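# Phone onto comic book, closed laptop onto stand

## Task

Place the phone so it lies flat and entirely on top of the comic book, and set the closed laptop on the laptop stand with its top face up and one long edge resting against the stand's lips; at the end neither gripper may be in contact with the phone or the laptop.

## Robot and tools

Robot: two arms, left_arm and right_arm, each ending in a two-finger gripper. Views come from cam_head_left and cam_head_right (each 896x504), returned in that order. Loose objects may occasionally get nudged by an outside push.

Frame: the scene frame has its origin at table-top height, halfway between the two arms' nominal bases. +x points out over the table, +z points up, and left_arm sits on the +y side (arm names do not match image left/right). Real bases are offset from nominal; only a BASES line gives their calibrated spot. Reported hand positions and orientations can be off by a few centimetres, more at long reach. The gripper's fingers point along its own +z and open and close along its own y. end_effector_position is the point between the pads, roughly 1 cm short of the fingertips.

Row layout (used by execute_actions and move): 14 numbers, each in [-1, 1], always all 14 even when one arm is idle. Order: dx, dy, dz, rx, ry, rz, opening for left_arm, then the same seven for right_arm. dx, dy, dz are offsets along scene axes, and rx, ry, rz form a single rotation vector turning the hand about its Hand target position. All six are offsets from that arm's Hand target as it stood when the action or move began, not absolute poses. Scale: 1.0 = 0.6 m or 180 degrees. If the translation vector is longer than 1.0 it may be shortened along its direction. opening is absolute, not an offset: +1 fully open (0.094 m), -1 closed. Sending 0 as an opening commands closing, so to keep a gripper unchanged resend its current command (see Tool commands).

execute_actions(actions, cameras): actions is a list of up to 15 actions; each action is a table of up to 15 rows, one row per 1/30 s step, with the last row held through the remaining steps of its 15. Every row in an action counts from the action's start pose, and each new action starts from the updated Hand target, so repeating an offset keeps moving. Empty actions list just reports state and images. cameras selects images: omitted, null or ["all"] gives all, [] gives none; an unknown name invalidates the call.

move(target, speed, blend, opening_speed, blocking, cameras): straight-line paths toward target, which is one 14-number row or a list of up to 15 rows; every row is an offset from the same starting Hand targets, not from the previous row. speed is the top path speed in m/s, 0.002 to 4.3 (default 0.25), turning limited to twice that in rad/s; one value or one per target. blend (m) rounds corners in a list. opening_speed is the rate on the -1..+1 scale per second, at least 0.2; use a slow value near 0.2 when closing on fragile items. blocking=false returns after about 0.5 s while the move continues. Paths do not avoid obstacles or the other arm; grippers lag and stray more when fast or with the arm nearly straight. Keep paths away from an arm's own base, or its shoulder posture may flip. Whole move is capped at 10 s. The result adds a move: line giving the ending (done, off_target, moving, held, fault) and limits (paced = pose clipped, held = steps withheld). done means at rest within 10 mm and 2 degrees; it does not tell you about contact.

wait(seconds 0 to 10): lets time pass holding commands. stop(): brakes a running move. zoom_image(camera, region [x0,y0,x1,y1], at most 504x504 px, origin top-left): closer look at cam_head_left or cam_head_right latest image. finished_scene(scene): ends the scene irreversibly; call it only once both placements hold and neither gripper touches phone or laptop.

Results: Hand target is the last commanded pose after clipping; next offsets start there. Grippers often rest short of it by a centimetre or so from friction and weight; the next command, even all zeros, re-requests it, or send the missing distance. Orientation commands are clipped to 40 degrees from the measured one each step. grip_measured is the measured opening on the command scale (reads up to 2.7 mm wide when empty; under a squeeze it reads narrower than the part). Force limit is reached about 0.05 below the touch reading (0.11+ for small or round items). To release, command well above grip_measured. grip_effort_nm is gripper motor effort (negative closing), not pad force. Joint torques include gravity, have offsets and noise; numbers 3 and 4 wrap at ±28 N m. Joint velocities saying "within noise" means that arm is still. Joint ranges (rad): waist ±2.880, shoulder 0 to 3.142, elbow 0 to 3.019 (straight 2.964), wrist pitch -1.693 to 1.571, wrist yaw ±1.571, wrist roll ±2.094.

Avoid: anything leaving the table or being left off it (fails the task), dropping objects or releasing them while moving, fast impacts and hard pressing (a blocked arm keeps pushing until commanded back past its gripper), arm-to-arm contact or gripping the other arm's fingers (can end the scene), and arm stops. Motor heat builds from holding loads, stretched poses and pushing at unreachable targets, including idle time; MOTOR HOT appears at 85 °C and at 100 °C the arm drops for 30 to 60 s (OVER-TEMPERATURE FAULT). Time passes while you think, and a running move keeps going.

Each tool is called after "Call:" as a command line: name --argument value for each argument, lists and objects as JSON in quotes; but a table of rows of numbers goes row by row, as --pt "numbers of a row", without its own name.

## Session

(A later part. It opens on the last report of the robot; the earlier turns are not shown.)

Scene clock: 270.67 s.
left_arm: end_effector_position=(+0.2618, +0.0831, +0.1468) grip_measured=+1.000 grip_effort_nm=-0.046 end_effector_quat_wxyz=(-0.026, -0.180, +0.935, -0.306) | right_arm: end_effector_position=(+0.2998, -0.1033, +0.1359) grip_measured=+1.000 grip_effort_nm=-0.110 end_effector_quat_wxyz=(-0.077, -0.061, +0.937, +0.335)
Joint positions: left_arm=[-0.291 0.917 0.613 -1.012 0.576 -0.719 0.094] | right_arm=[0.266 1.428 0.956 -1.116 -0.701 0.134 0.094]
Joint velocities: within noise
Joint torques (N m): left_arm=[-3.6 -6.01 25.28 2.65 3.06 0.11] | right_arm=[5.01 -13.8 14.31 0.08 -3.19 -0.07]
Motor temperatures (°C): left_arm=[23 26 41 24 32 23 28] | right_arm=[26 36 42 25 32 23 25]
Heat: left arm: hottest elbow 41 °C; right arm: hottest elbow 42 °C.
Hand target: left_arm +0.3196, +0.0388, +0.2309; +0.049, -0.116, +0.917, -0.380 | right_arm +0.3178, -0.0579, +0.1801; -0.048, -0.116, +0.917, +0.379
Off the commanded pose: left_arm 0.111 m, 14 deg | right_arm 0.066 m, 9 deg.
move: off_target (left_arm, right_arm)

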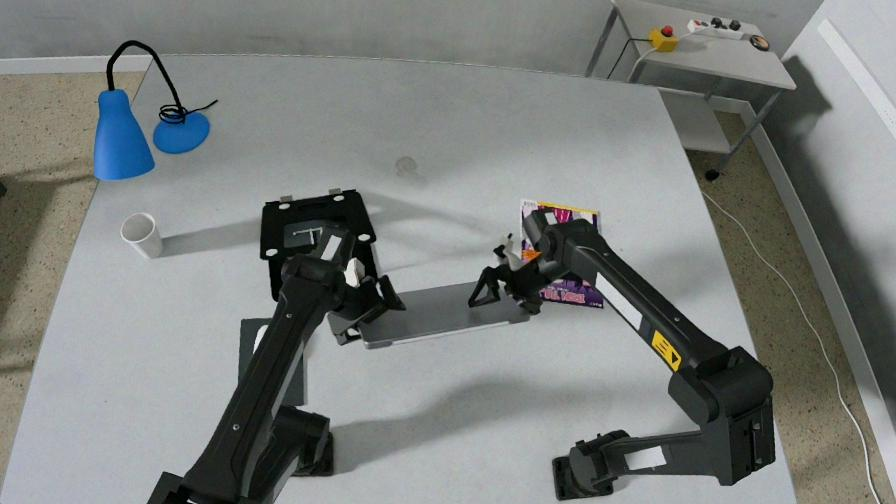

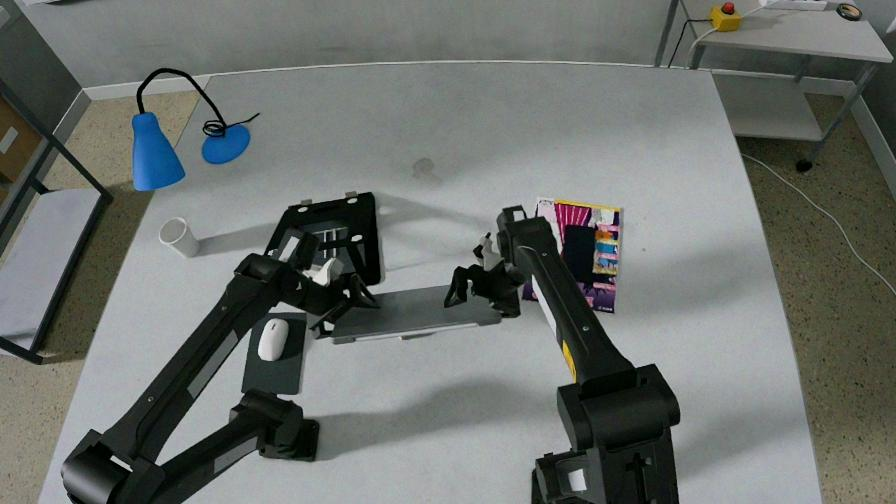

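Call:
move --target '[0.05,0.0,0.2,0,0,0,1,0.05,0.0,0.2,0,0,0,1]' --speed 0.06

Call:
zoom_image --camera "cam_head_right" --region '[280, 180, 560, 400]'

Call:
zoom_image --camera "cam_head_left" --region '[280, 180, 560, 400]'

Scene clock: 281.37 s.
left_arm: end_effector_position=(+0.3199, +0.0795, +0.2724) grip_measured=+1.000 grip_effort_nm=-0.046 end_effector_quat_wxyz=(-0.008, -0.181, +0.932, -0.315) | right_arm: end_effector_position=(+0.3352, -0.1081, +0.2444) grip_measured=+1.000 grip_effort_nm=-0.134 end_effector_quat_wxyz=(-0.091, -0.038, +0.937, +0.335)
Joint positions: left_arm=[-0.251 1.007 0.993 -1.281 0.585 -0.69 0.094] | right_arm=[0.229 1.433 1.259 -1.457 -0.707 0.13 0.094]
Joint velocities: within noise
Joint torques (N m): left_arm=[-5.48 -6.65 24.2 2.09 3.19 0.17] | right_arm=[5.77 -14.97 16.5 -0.08 -3.07 -0.35]
Motor temperatures (°C): left_arm=[23 26 48 24 38 23 28] | right_arm=[26 36 45 25 38 23 25]
Heat: left arm: hottest elbow 48 °C; right arm: hottest elbow 45 °C.
Hand target: left_arm +0.3498, +0.0389, +0.3508; +0.049, -0.116, +0.916, -0.380 | right_arm +0.3479, -0.0579, +0.3000; -0.048, -0.116, +0.917, +0.379
Off the commanded pose: left_arm 0.093 m, 13 deg | right_arm 0.076 m, 12 deg.
move: off_target (left_arm, right_arm)

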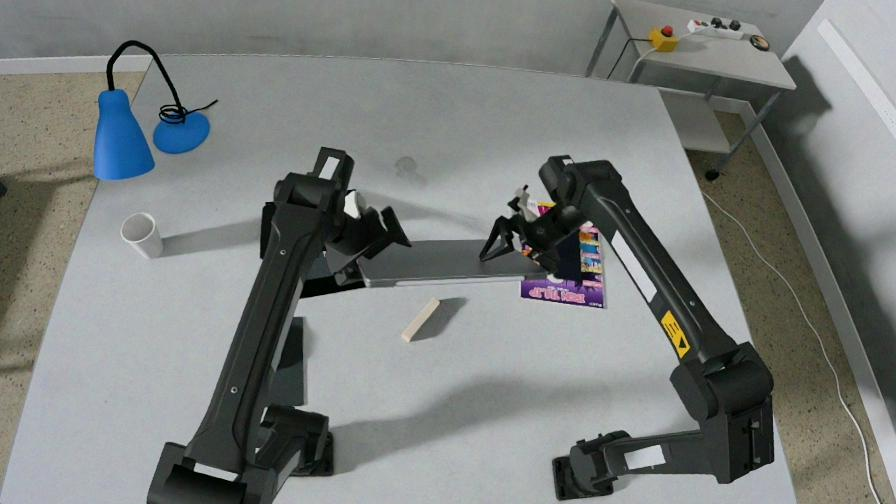

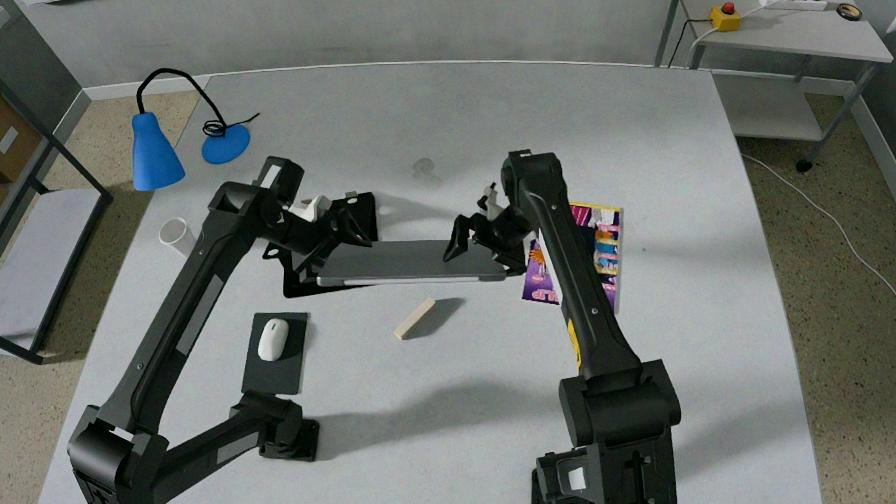

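Scaled by 1.800.

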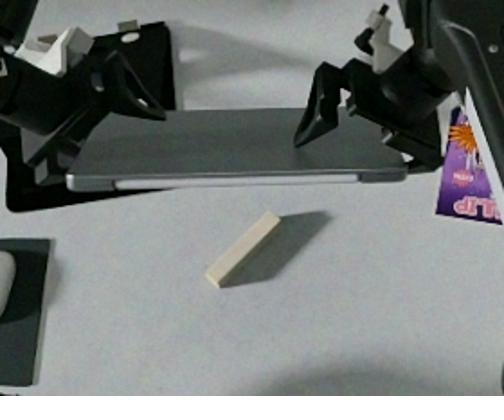

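Scaled by 1.800.

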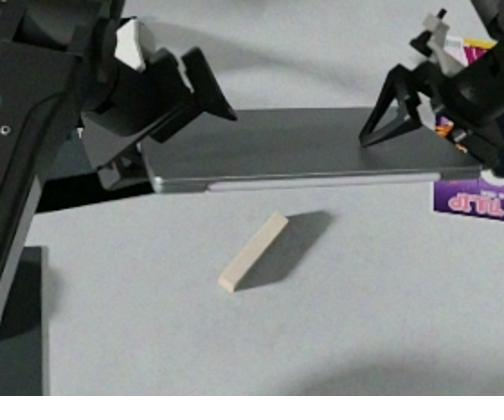

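Call:
move --target '[0.25,0.467,0.0,0,0,0,1,0.335,0.413,0.06,0,0,0,1]' --speed 0.1

Call:
zoom_image --camera "cam_head_right" --region '[220, 80, 500, 300]'

Call:
zoom_image --camera "cam_head_left" --region '[220, 80, 500, 300]'

Scene clock: 290.67 s.
left_arm: end_effector_position=(+0.4890, +0.3101, +0.3247) grip_measured=+1.000 grip_effort_nm=-0.037 end_effector_quat_wxyz=(+0.065, -0.148, +0.913, -0.375) | right_arm: end_effector_position=(+0.5439, +0.1869, +0.3344) grip_measured=+1.000 grip_effort_nm=-0.081 end_effector_quat_wxyz=(-0.031, -0.106, +0.913, +0.393)
Joint positions: left_arm=[0.382 1.546 1.571 -1.672 0.778 0.12 0.094] | right_arm=[0.555 2.349 2.809 -1.671 -0.743 0.47 0.094]
Joint velocities: within noise
Joint torques (N m): left_arm=[-0.91 -15.38 16.5 -0.2 0.53 0.22] | right_arm=[0.44 -26.7 12.57 0.34 -0.32 0.14]
Motor temperatures (°C): left_arm=[23 26 51 24 40 23 28] | right_arm=[26 37 48 25 38 23 25]
Heat: left arm: hottest elbow 51 °C; right arm: hottest elbow 48 °C.
Hand target: left_arm +0.4998, +0.3190, +0.3510; +0.049, -0.116, +0.917, -0.380 | right_arm +0.5489, +0.1899, +0.3359; -0.048, -0.116, +0.917, +0.379
Off the commanded pose: left_arm 0.030 m, 4 deg | right_arm 0.006 m, 3 deg.
joint sent to its limit (left arm) — joint 4 (wrist pitch), lower limit. The joint targets are off in orientation, not in position.
joint sent to its limit (right arm) — joint 4 (wrist pitch), lower limit. The joint targets are off in orientation, not in position.
move: off_target (left_arm, right_arm)

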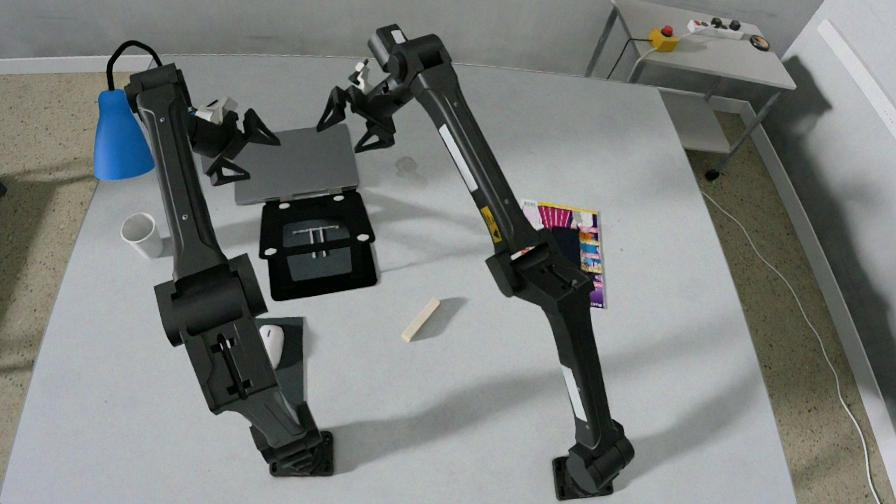

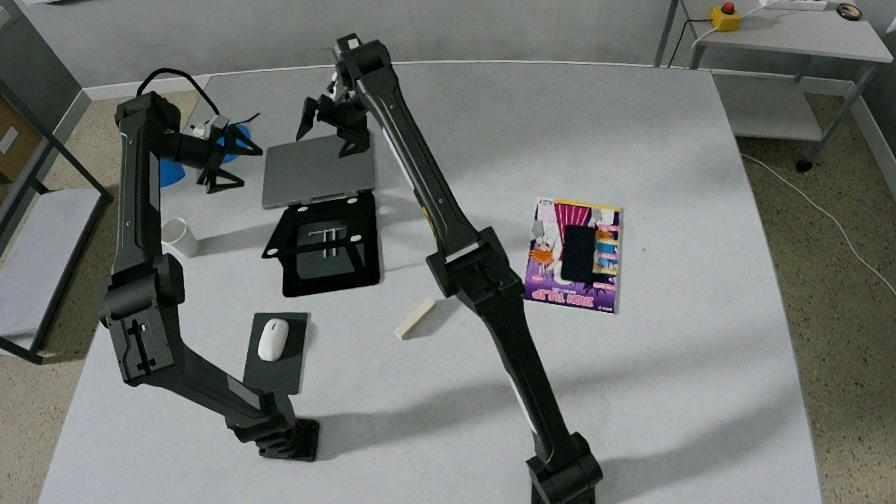

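Scaled by 1.800.

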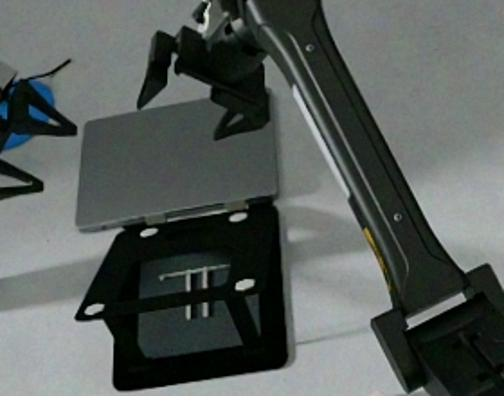

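Scaled by 1.800.

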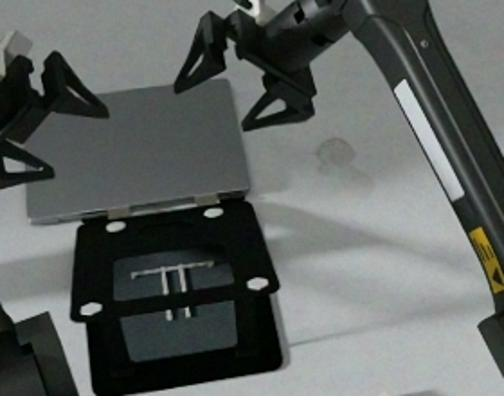

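Call:
move --pt "-0.05 -0.05 0.03 0 0 0 1 -0.3 -0.3 0.0 0 0 0 1" --pt "-0.3 0.0 -0.05 0 0 0 -1 -0.45 -0.7 -0.05 0 0 0 1" --speed 0.25 --blend '[0.05,0]'

Call:
zoom_image --camera "cam_head_right" --region '[220, 90, 440, 310]'

Call:
zoom_image --camera "cam_head_left" --region '[210, 90, 430, 310]'

Scene clock: 326.97 s.
left_arm: end_effector_position=(+0.3263, +0.3179, +0.3201) grip_measured=-0.978 grip_effort_nm=-0.906 end_effector_quat_wxyz=(+0.144, -0.159, +0.921, -0.324) | right_arm: end_effector_position=(+0.2844, -0.2265, +0.3087) grip_measured=+1.000 grip_effort_nm=-0.081 end_effector_quat_wxyz=(+0.034, -0.090, +0.929, +0.358)
Joint positions: left_arm=[0.605 1.097 1.16 -1.672 0.725 0.306 0.001] | right_arm=[-0.107 1.179 1.188 -1.673 -0.731 -0.332 0.094]
Joint velocities: within noise
Joint torques (N m): left_arm=[-0.21 -8.94 9.31 0.03 0.35 0.21] | right_arm=[-0.26 -10.11 7.58 -0.31 -0.33 0.04]
Motor temperatures (°C): left_arm=[22 27 50 24 32 23 27] | right_arm=[26 42 52 25 30 23 25]
Heat: left arm: hottest elbow 50 °C; right arm: hottest elbow 52 °C.
Hand target: left_arm +0.3198, +0.3191, +0.3210; +0.049, -0.116, +0.917, -0.380 | right_arm +0.2788, -0.2301, +0.3059; -0.048, -0.116, +0.917, +0.379
Off the commanded pose: left_arm 0.007 m, 14 deg | right_arm 0.007 m, 10 deg.
joint sent to its limit (left arm) — joint 4 (wrist pitch), lower limit. The joint targets are off in orientation, not in position.
joint sent to its limit (right arm) — joint 4 (wrist pitch), lower limit. The joint targets are off in orientation, not in position.
move: off_target (left_arm, right_arm); target 2's new opening was sent with left_arm's hand 0.007 m and 14 deg from that target

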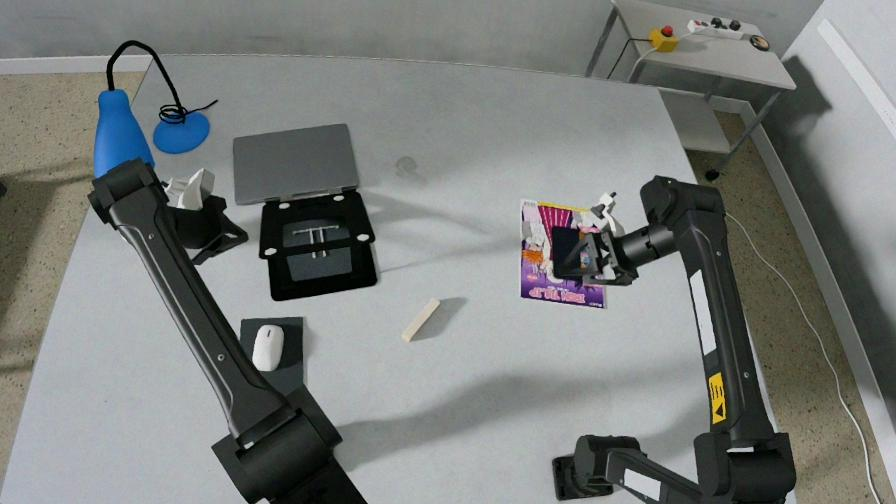

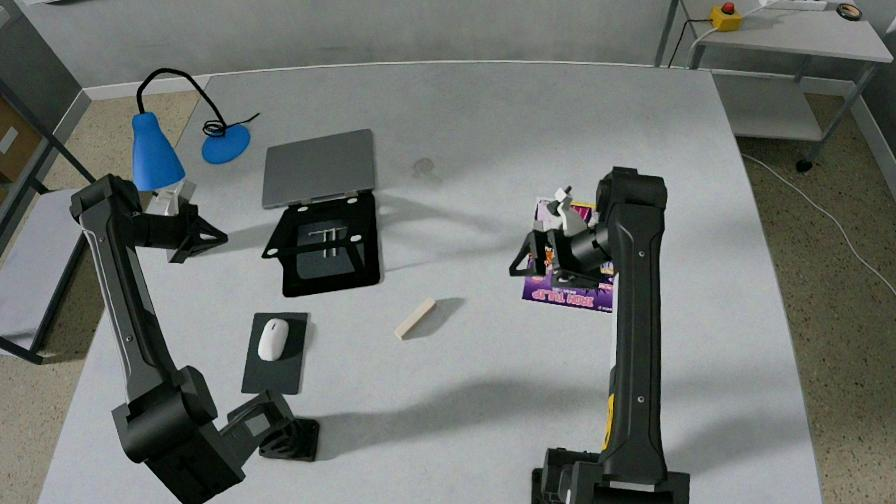

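Scaled by 2.291.

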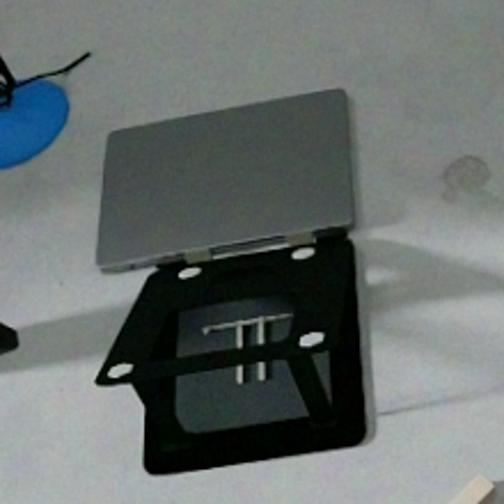

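Scaled by 2.291.

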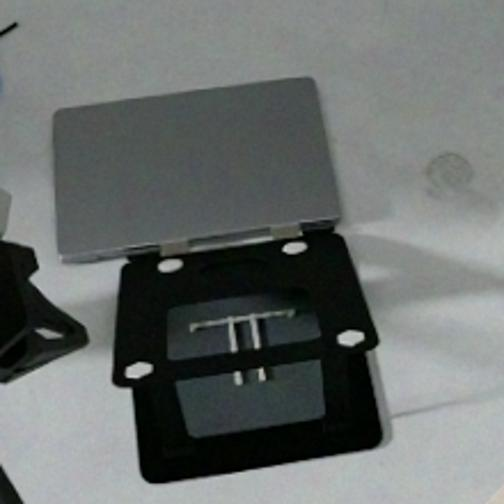

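Call:
move --pt "0.15 -0.1 -0.05 0.2487 0.0314 -0.0759 -1 0 0 0 0 0 0 1" --pt "0.325 -0.19 -0.2 0.2487 0.0314 -0.0759 -1 0 0 0 0 0 0 1" --pt "0.325 -0.19 -0.3 0.2487 0.0314 -0.0759 -1 0 0 0 0 0 0 1" --speed '[0.25,0.25,0.1]' --blend '[0.03,0,0]'

Call:
zoom_image --camera "cam_head_right" --region '[220, 90, 440, 310]'

Call:
zoom_image --camera "cam_head_left" --region '[210, 90, 430, 310]'

Scene clock: 348.53 s.
left_arm: end_effector_position=(+0.5145, +0.2092, +0.1468) grip_measured=-0.981 grip_effort_nm=-1.009 end_effector_quat_wxyz=(+0.002, +0.000, +1.000, -0.002) | right_arm: end_effector_position=(+0.2844, -0.2265, +0.3087) grip_measured=+1.000 grip_effort_nm=-0.081 end_effector_quat_wxyz=(+0.034, -0.090, +0.929, +0.358)
Joint positions: left_arm=[-0.096 1.647 1.354 -1.274 0.003 -0.067 0.001] | right_arm=[-0.107 1.179 1.188 -1.673 -0.731 -0.332 0.094]
Joint velocities: within noise
Joint torques (N m): left_arm=[-2.49 -15.97 8.96 0.8 -0.11 -0.06] | right_arm=[-0.26 -10.11 7.58 -0.28 -0.33 0.04]
Motor temperatures (°C): left_arm=[22 27 45 24 31 23 28] | right_arm=[26 39 49 25 29 23 25]
Heat: left arm: hottest elbow 45 °C; right arm: hottest elbow 49 °C.
Hand target: left_arm +0.5148, +0.2050, +0.1411; +0.001, +0.000, +1.000, +0.000 | right_arm +0.2788, -0.2301, +0.3059; -0.048, -0.116, +0.917, +0.379
Off the commanded pose: left_arm 0.007 m, 0 deg | right_arm 0.007 m, 10 deg.
joint sent to its limit (right arm) — joint 4 (wrist pitch), lower limit. The joint targets are off in orientation, not in position.
move: off_target (right_arm)

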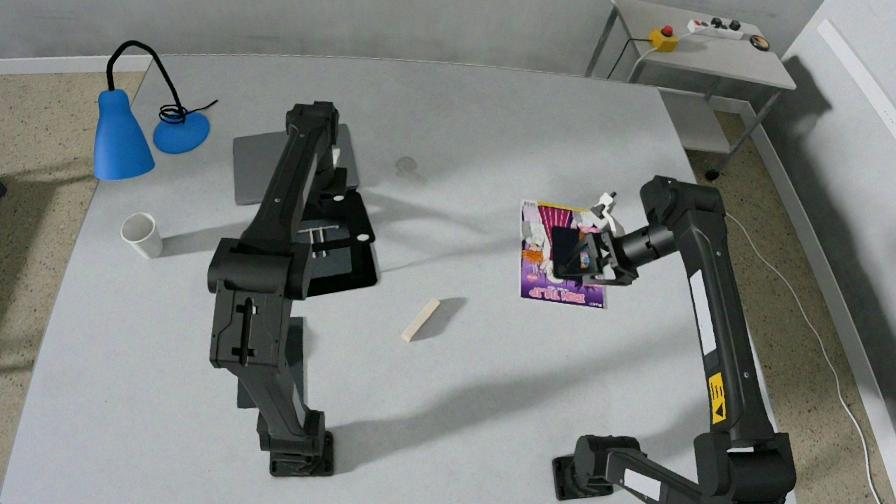

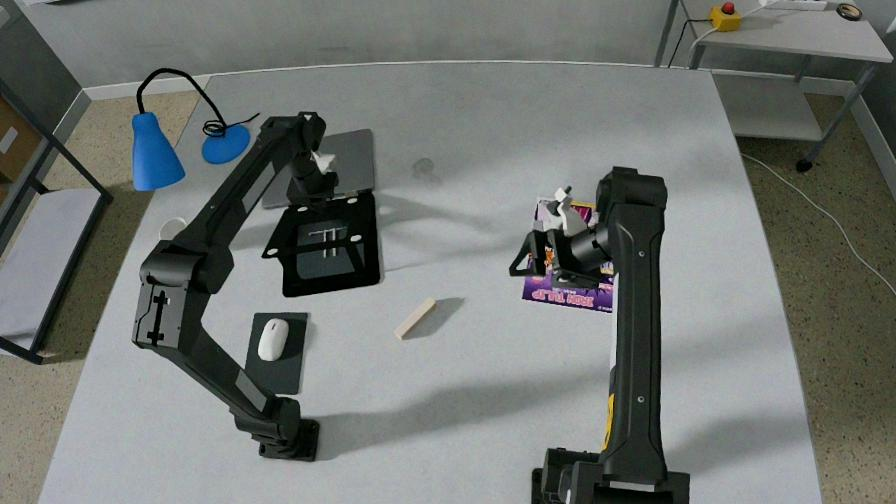

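Scaled by 2.291.

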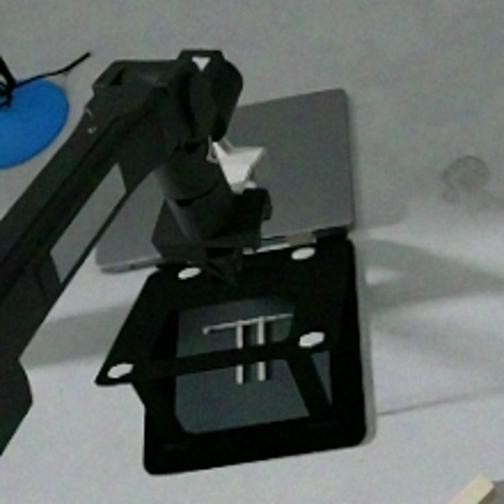

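Scaled by 2.291.

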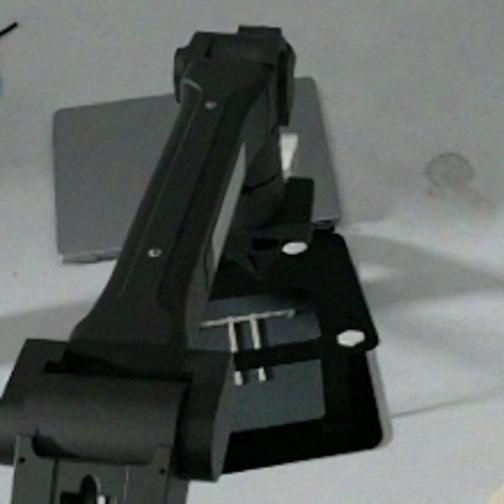

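Call:
move --pt "0 0 -0.147 0 0 0 -1 0 0 0 0 0 0 1" --pt "0 -0.37 -0.147 0 0 0 -1 0 0 0 0 0 0 1" --speed '[0.08,0.08]'

Call:
zoom_image --camera "cam_head_right" --region '[220, 90, 500, 310]'

Call:
zoom_image --camera "cam_head_left" --region '[210, 90, 490, 310]'

Scene clock: 355.87 s.
left_arm: end_effector_position=(+0.5019, +0.0103, +0.0481) grip_measured=-0.981 grip_effort_nm=-0.989 end_effector_quat_wxyz=(-0.011, -0.009, +1.000, +0.009) | right_arm: end_effector_position=(+0.2844, -0.2265, +0.3087) grip_measured=+1.000 grip_effort_nm=-0.081 end_effector_quat_wxyz=(+0.034, -0.090, +0.929, +0.358)
Joint positions: left_arm=[-0.488 1.861 1.37 -1.107 -0.007 -0.478 0.001] | right_arm=[-0.107 1.179 1.188 -1.673 -0.731 -0.332 0.094]
Joint velocities: within noise
Joint torques (N m): left_arm=[-3.49 -15.91 14.52 0.21 0.26 -0.12] | right_arm=[-0.15 -10.17 7.56 -0.32 -0.33 0.03]
Motor temperatures (°C): left_arm=[22 27 44 24 30 23 28] | right_arm=[26 39 48 25 28 23 25]
Heat: left arm: hottest elbow 44 °C; right arm: hottest elbow 48 °C.
Hand target: left_arm +0.5148, -0.0169, +0.0527; +0.001, +0.000, +1.000, +0.000 | right_arm +0.2788, -0.2301, +0.3059; -0.048, -0.116, +0.917, +0.379
Off the commanded pose: left_arm 0.031 m, 2 deg | right_arm 0.007 m, 10 deg.
joint sent to its limit (right arm) — joint 4 (wrist pitch), lower limit. The joint targets are off in orientation, not in position.
move: off_target (left_arm, right_arm)

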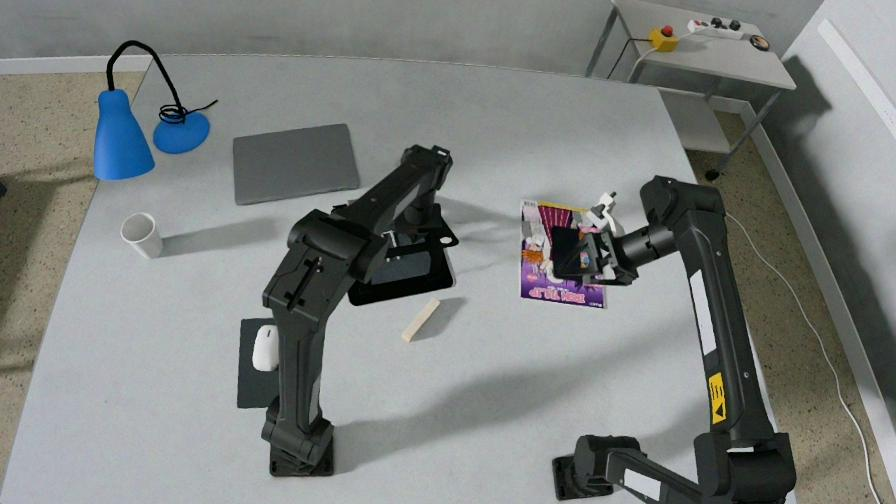

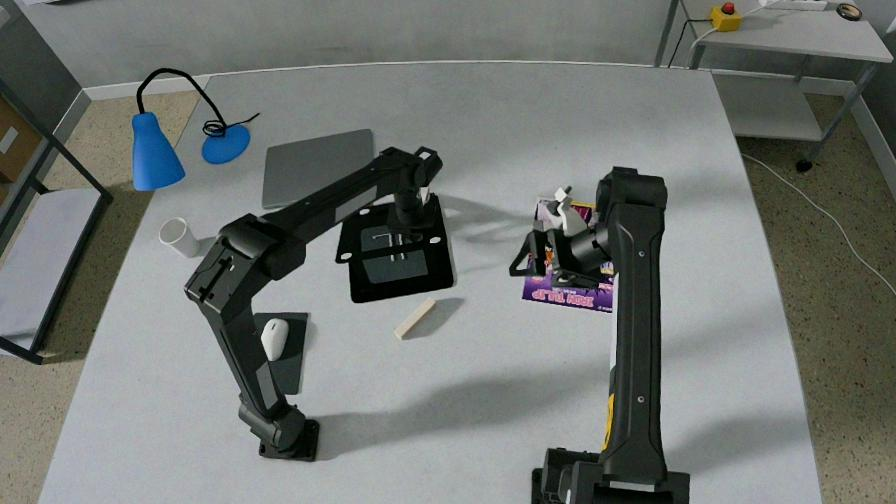

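Scaled by 1.800.

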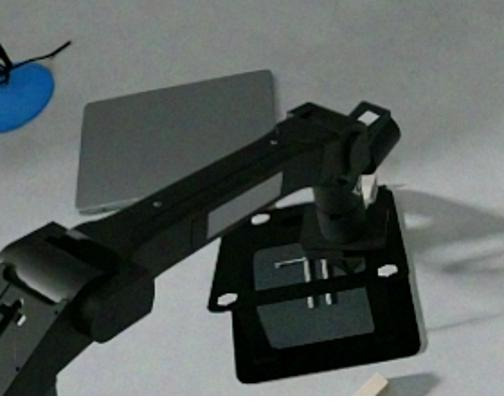

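Scaled by 1.800.

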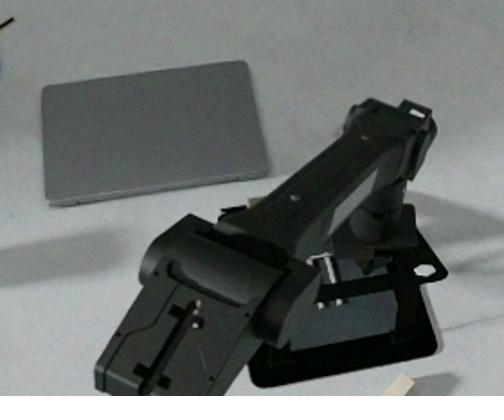

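Call:
move --pt "0 0.08 0 0 0 0 -1 0 0 0 0 0 0 1" --pt "-0.1 0.08 0 0 0 0 -1 0 0 0 0 0 0 1" --pt "-0.45 0.08 0 0 0 0 -1 0 0 0 0 0 0 1" --speed '[0.08,0.08,0.08]' --blend '[0.005,0,0]'

Call:
zoom_image --camera "cam_head_right" --region '[220, 150, 500, 410]'

Call:
zoom_image --camera "cam_head_left" --region '[210, 150, 490, 410]'

Scene clock: 368.00 s.
left_arm: end_effector_position=(+0.2539, +0.0325, +0.0507) grip_measured=-0.981 grip_effort_nm=-0.984 end_effector_quat_wxyz=(+0.001, -0.004, +1.000, +0.001) | right_arm: end_effector_position=(+0.2844, -0.2265, +0.3087) grip_measured=+1.000 grip_effort_nm=-0.081 end_effector_quat_wxyz=(+0.034, -0.090, +0.929, +0.358)
Joint positions: left_arm=[-0.784 1.318 0.712 -0.965 -0.003 -0.764 0.001] | right_arm=[-0.107 1.179 1.188 -1.673 -0.731 -0.332 0.094]
Joint velocities: within noise
Joint torques (N m): left_arm=[-3.72 -10.7 7.31 0.03 0 -0.19] | right_arm=[-0.21 -10.05 7.6 -0.31 -0.34 0.04]
Motor temperatures (°C): left_arm=[22 27 44 24 30 23 29] | right_arm=[26 38 47 25 28 23 25]
Heat: left arm: hottest elbow 44 °C; right arm: hottest elbow 47 °C.
Hand target: left_arm +0.2448, +0.0311, +0.0527; +0.001, +0.000, +1.000, +0.000 | right_arm +0.2788, -0.2301, +0.3059; -0.048, -0.116, +0.917, +0.379
Off the commanded pose: left_arm 0.009 m, 1 deg | right_arm 0.007 m, 10 deg.
joint sent to its limit (right arm) — joint 4 (wrist pitch), lower limit. The joint targets are off in orientation, not in position.
move: off_target (right_arm)

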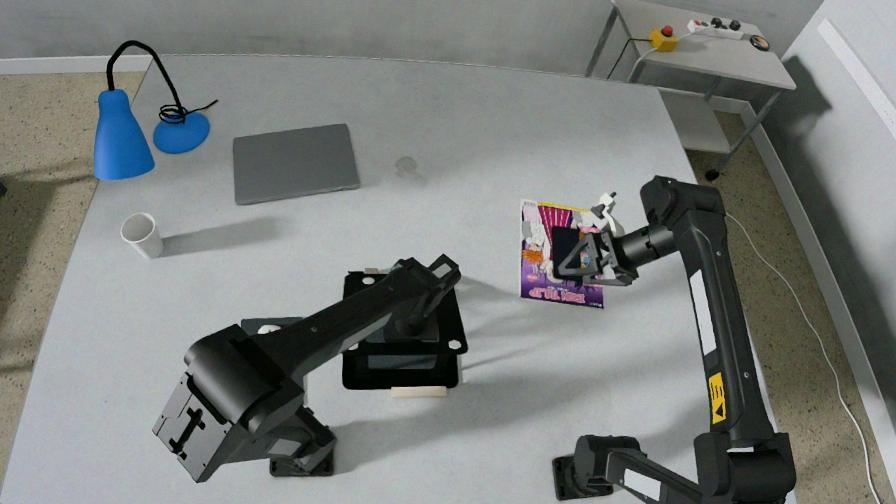

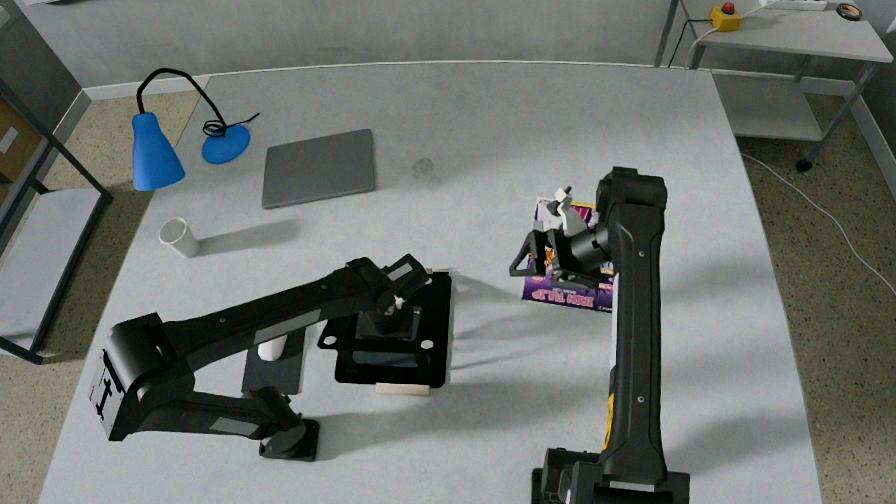

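Scaled by 1.800.

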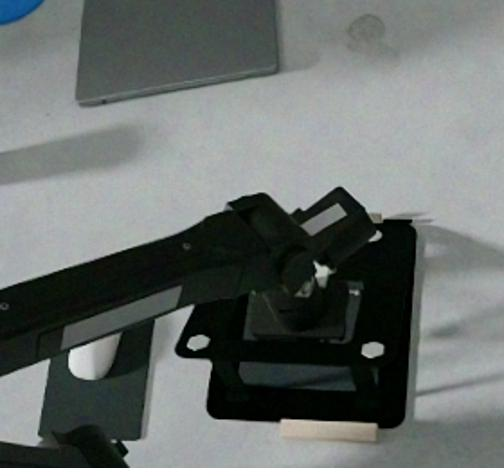

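Scaled by 1.800.

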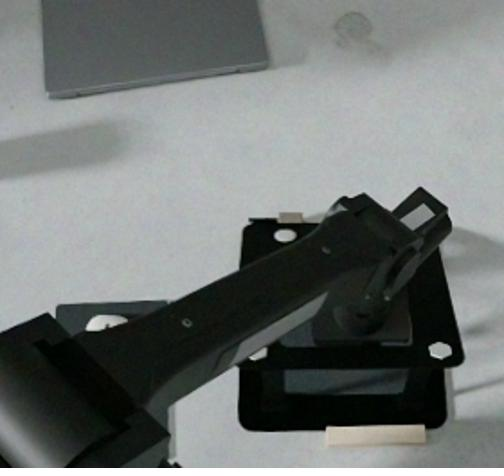

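Call:
move --pt "0.04 0 0 0 0 0 -1 0 0 0 0 0 0 1" --pt "0.04 0 0.35 0 0 0 -1 0 0 0 0 0 0 1" --pt "0.802 0.4315 0.2 0 0 0 -1 0 0 0 0 0 0 1" --pt "0.802 0.4315 0.04 0 0 0 -1 0 0 0 0 0 0 1" --speed '[0.1,0.2,0.3,0.15]' --blend '[0,0.04,0.03,0]'

Call:
zoom_image --camera "cam_head_right" --region '[220, 90, 500, 410]'

Call:
zoom_image --camera "cam_head_left" --region '[210, 90, 490, 410]'

Scene clock: 379.23 s.
left_arm: end_effector_position=(+0.7260, +0.2882, +0.0858) grip_measured=-0.981 grip_effort_nm=-0.984 end_effector_quat_wxyz=(+0.003, -0.003, +1.000, +0.001) | right_arm: end_effector_position=(+0.2844, -0.2265, +0.3087) grip_measured=+1.000 grip_effort_nm=-0.081 end_effector_quat_wxyz=(+0.034, -0.090, +0.929, +0.358)
Joint positions: left_arm=[0.037 2.264 2.142 -1.442 -0.003 0.058 0.001] | right_arm=[-0.107 1.179 1.188 -1.673 -0.731 -0.332 0.094]
Joint velocities: within noise
Joint torques (N m): left_arm=[-1.96 -23.88 9.09 0.76 0.07 0.12] | right_arm=[-0.21 -10.17 7.58 -0.29 -0.34 0.03]
Motor temperatures (°C): left_arm=[22 27 43 24 30 23 29] | right_arm=[26 38 46 25 28 23 25]
Heat: left arm: hottest elbow 43 °C; right arm: hottest elbow 46 °C.
Hand target: left_arm +0.7261, +0.2898, +0.0766; +0.001, +0.000, +1.000, +0.000 | right_arm +0.2788, -0.2301, +0.3059; -0.048, -0.116, +0.917, +0.379
Off the commanded pose: left_arm 0.009 m, 1 deg | right_arm 0.007 m, 10 deg.
joint sent to its limit (right arm) — joint 4 (wrist pitch), lower limit. The joint targets are off in orientation, not in position.
move: off_target (right_arm)

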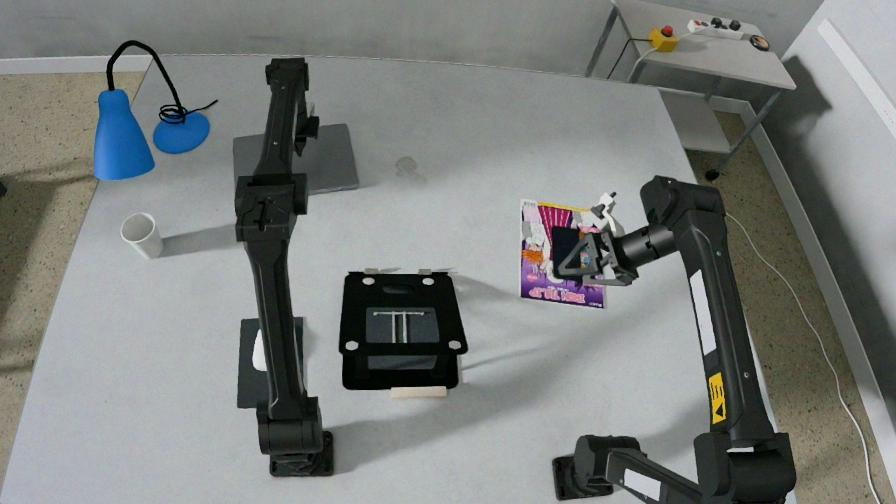

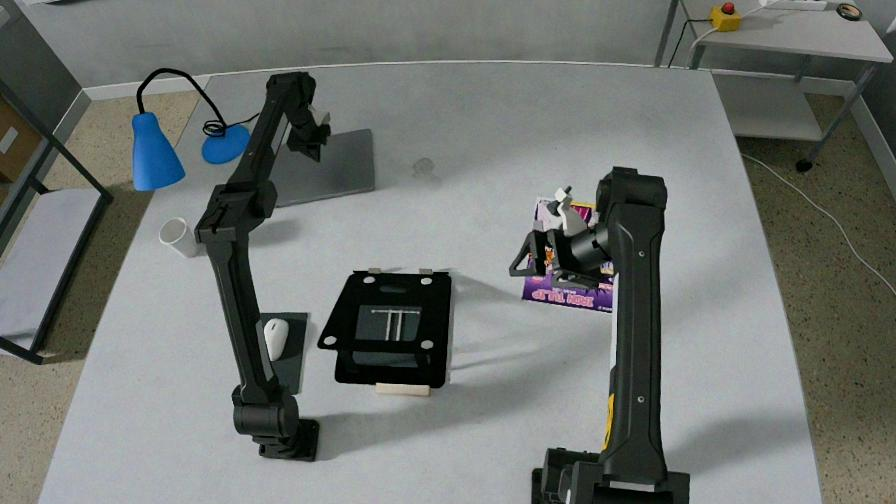

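Scaled by 1.575.

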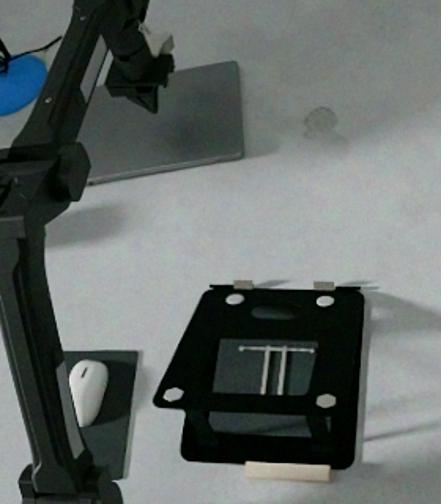

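Scaled by 1.575.

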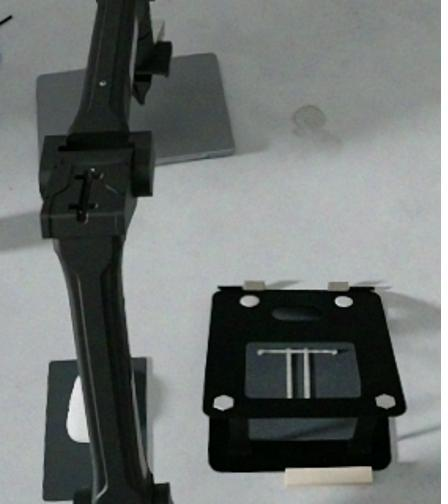

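Call:
move --target '[0,0,-0.16,0,0,0,-1,0,0,0,0,0,0,1]' --speed 0.06 --cameras '[]'

Scene clock: 383.07 s.
left_arm: end_effector_position=(+0.7305, +0.2884, +0.0319) grip_measured=-0.981 grip_effort_nm=-0.989 end_effector_quat_wxyz=(+0.022, -0.003, +1.000, +0.002) | right_arm: end_effector_position=(+0.2844, -0.2265, +0.3087) grip_measured=+1.000 grip_effort_nm=-0.081 end_effector_quat_wxyz=(+0.034, -0.090, +0.929, +0.358)
Joint positions: left_arm=[0.037 2.283 2.03 -1.275 -0.002 0.059 0.001] | right_arm=[-0.107 1.179 1.188 -1.673 -0.731 -0.332 0.094]
Joint velocities: within noise
Joint torques (N m): left_arm=[-1.03 -21.07 6.8 2 0.12 0.07] | right_arm=[-0.21 -10.17 7.57 -0.28 -0.33 0.03]
Motor temperatures (°C): left_arm=[22 27 43 24 30 23 29] | right_arm=[26 37 46 25 28 23 25]
Heat: left arm: hottest elbow 43 °C; right arm: hottest elbow 46 °C.
Hand target: left_arm +0.7261, +0.2898, -0.0193; +0.001, +0.000, +1.000, +0.000 | right_arm +0.2788, -0.2301, +0.3059; -0.048, -0.116, +0.917, +0.379
Off the commanded pose: left_arm 0.051 m, 2 deg | right_arm 0.007 m, 10 deg.
joint sent to its limit (right arm) — joint 4 (wrist pitch), lower limit. The joint targets are off in orientation, not in position.
move: off_target (left_arm, right_arm)
No camera images: "cameras" was empty.

Contact with the top. Drag a little and look.

Call:
move --target '[-0.09,-0.14,-0.02,0,0,0,-1,0,0,0,0,0,0,1]' --speed 0.06

Call:
zoom_image --camera "cam_head_right" --region '[220, 90, 500, 410]'

Scene clock: 386.87 s.
left_arm: end_effector_position=(+0.7000, +0.2426, +0.0307) grip_measured=-0.981 grip_effort_nm=-0.984 end_effector_quat_wxyz=(+0.060, -0.019, +0.998, +0.008) | right_arm: end_effector_position=(+0.2844, -0.2265, +0.3087) grip_measured=+1.000 grip_effort_nm=-0.081 end_effector_quat_wxyz=(+0.034, -0.090, +0.929, +0.358)
Joint positions: left_arm=[-0.033 2.142 1.774 -1.084 -0.02 -0.042 0.001] | right_arm=[-0.107 1.179 1.188 -1.673 -0.731 -0.332 0.094]
Joint velocities: within noise
Joint torques (N m): left_arm=[-4.72 -18.02 4.86 0.31 0.64 -0.09] | right_arm=[-0.26 -10.17 7.6 -0.28 -0.34 0.04]
Motor temperatures (°C): left_arm=[22 27 42 24 30 23 29] | right_arm=[26 37 46 25 28 23 25]
Heat: left arm: hottest elbow 42 °C; right arm: hottest elbow 46 °C.
Hand target: left_arm +0.6721, +0.2059, -0.0312; +0.001, +0.000, +1.000, +0.000 | right_arm +0.2788, -0.2301, +0.3059; -0.048, -0.116, +0.917, +0.379
Off the commanded pose: left_arm 0.077 m, 7 deg | right_arm 0.007 m, 10 deg.
joint sent to its limit (right arm) — joint 4 (wrist pitch), lower limit. The joint targets are off in orientation, not in position.
move: off_target (left_arm, right_arm)

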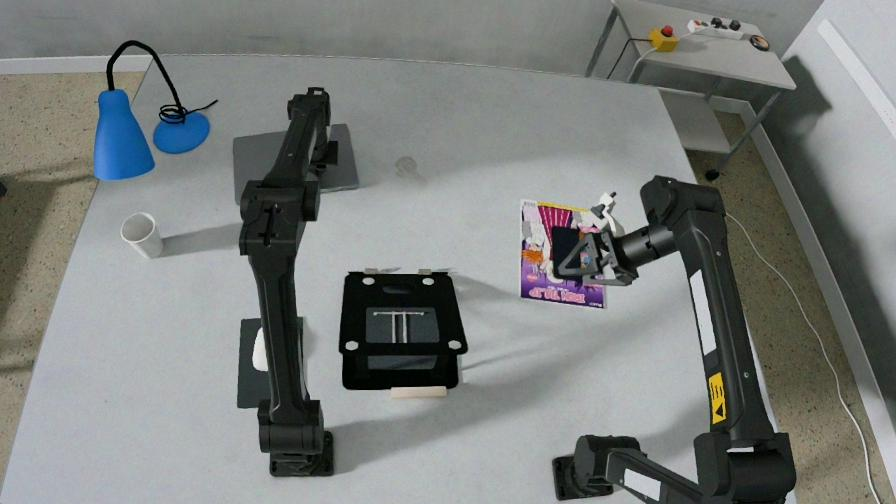

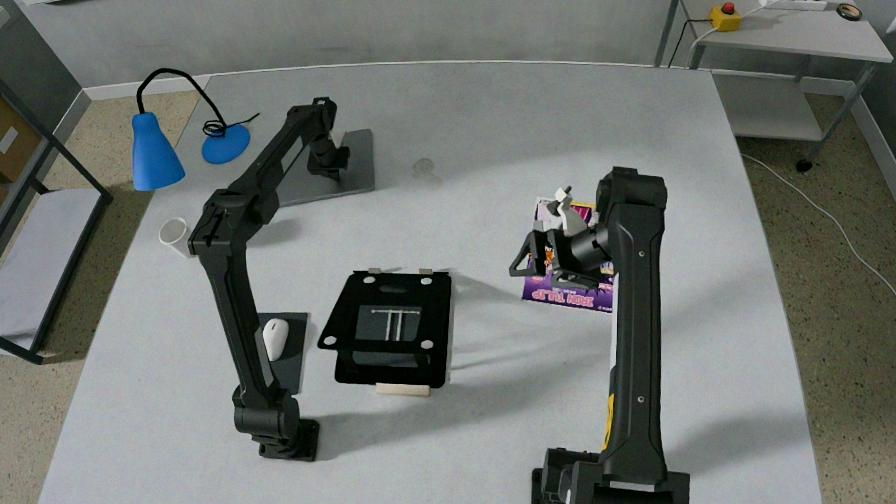

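Scaled by 1.575.

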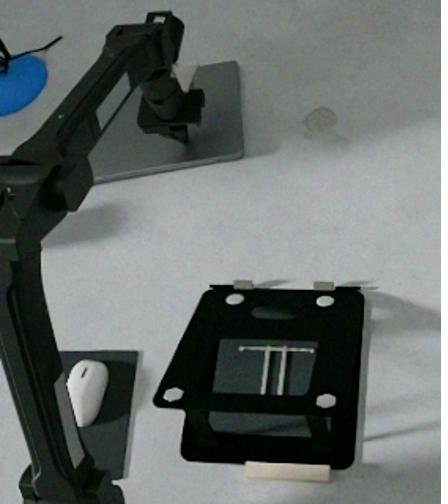

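Call:
move --pt "0 0 0.3 0 0 0 -1 0 0 0 0 0 0 1" --pt "0.385 0.27 0.3 0 -0.08 0 -1 0 0 0 0 0 0 1" --pt "0.385 0.27 0.15 0 -0.08 0 -1 0 0 0 0 0 0 1" --speed '[0.15,0.25,0.1]' --blend '[0.03,0.02,0]'

Call:
zoom_image --camera "cam_head_right" --region '[220, 60, 440, 280]'

Call:
zoom_image --camera "cam_head_left" --region '[190, 40, 410, 260]'

Scene clock: 399.03 s.
left_arm: end_effector_position=(+0.8855, +0.3610, +0.0301) grip_measured=-0.981 grip_effort_nm=-0.984 end_effector_quat_wxyz=(+0.180, -0.005, +0.984, +0.007) | right_arm: end_effector_position=(+0.2844, -0.2265, +0.3087) grip_measured=+1.000 grip_effort_nm=-0.085 end_effector_quat_wxyz=(+0.034, -0.090, +0.929, +0.358)
Joint positions: left_arm=[0.116 2.742 2.86 -1.329 0.035 0.128 0.001] | right_arm=[-0.107 1.179 1.188 -1.673 -0.731 -0.332 0.094]
Joint velocities: within noise
Joint torques (N m): left_arm=[-1.08 -29.27 17.2 1.26 0.1 0.13] | right_arm=[-0.15 -10.17 7.54 -0.31 -0.34 0.03]
Motor temperatures (°C): left_arm=[22 28 41 24 30 23 29] | right_arm=[26 37 45 25 28 23 25]
Heat: left arm: hottest elbow 41 °C; right arm: hottest elbow 45 °C.
Hand target: left_arm +0.9031, +0.3678, +0.0586; +0.126, +0.000, +0.992, +0.000 | right_arm +0.2788, -0.2301, +0.3059; -0.048, -0.116, +0.917, +0.379
Off the commanded pose: left_arm 0.034 m, 6 deg | right_arm 0.007 m, 10 deg.
elbow stopped short (left arm): the move would have taken joint 3 (elbow) straighter than the controller allows.
joint sent to its limit (right arm) — joint 4 (wrist pitch), lower limit. The joint targets are off in orientation, not in position.
move: off_target (left_arm, right_arm)

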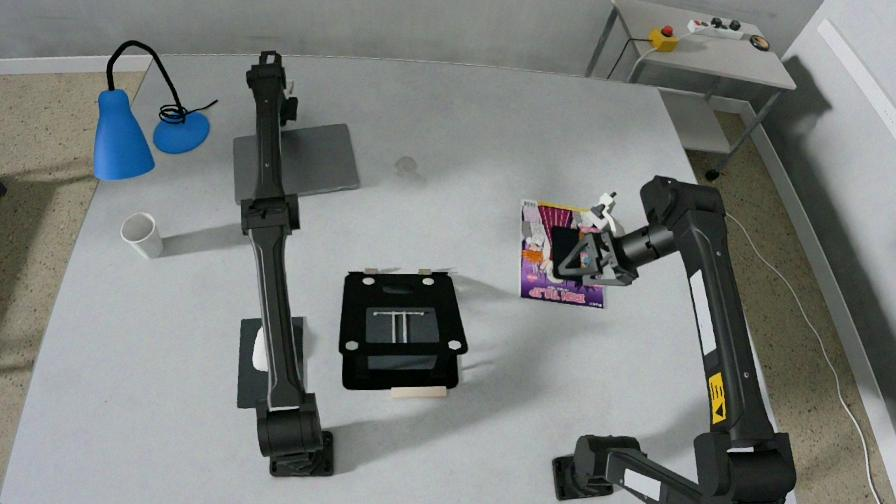

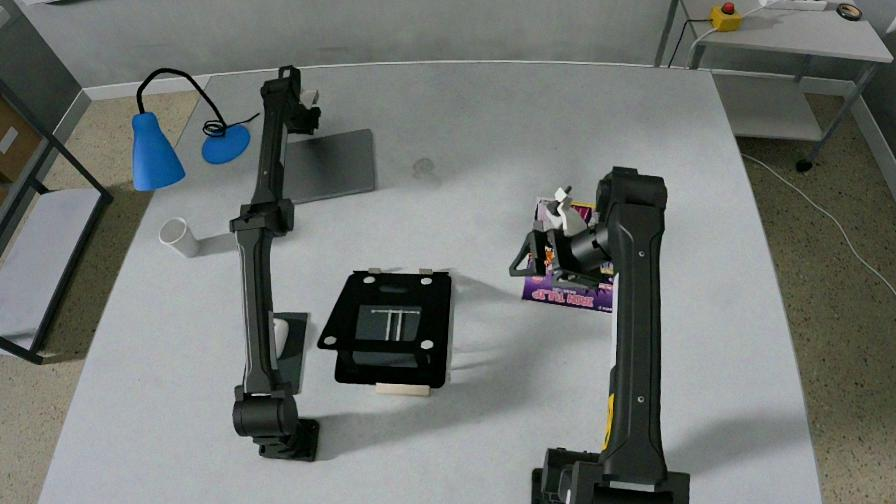

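Scaled by 2.291.

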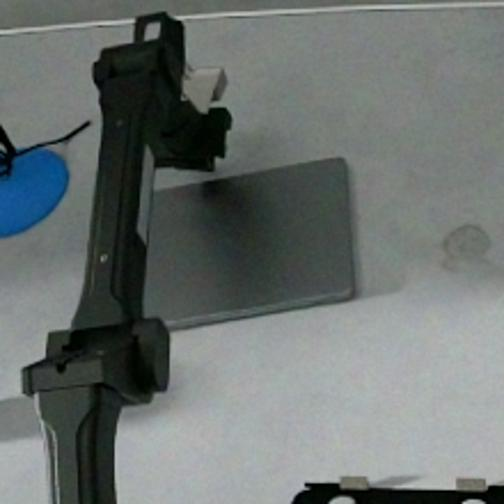

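Scaled by 2.291.

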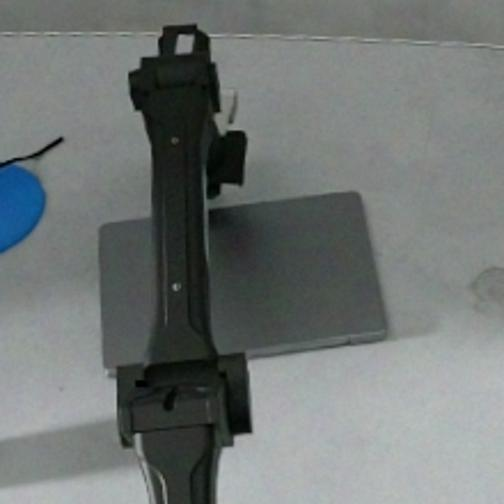

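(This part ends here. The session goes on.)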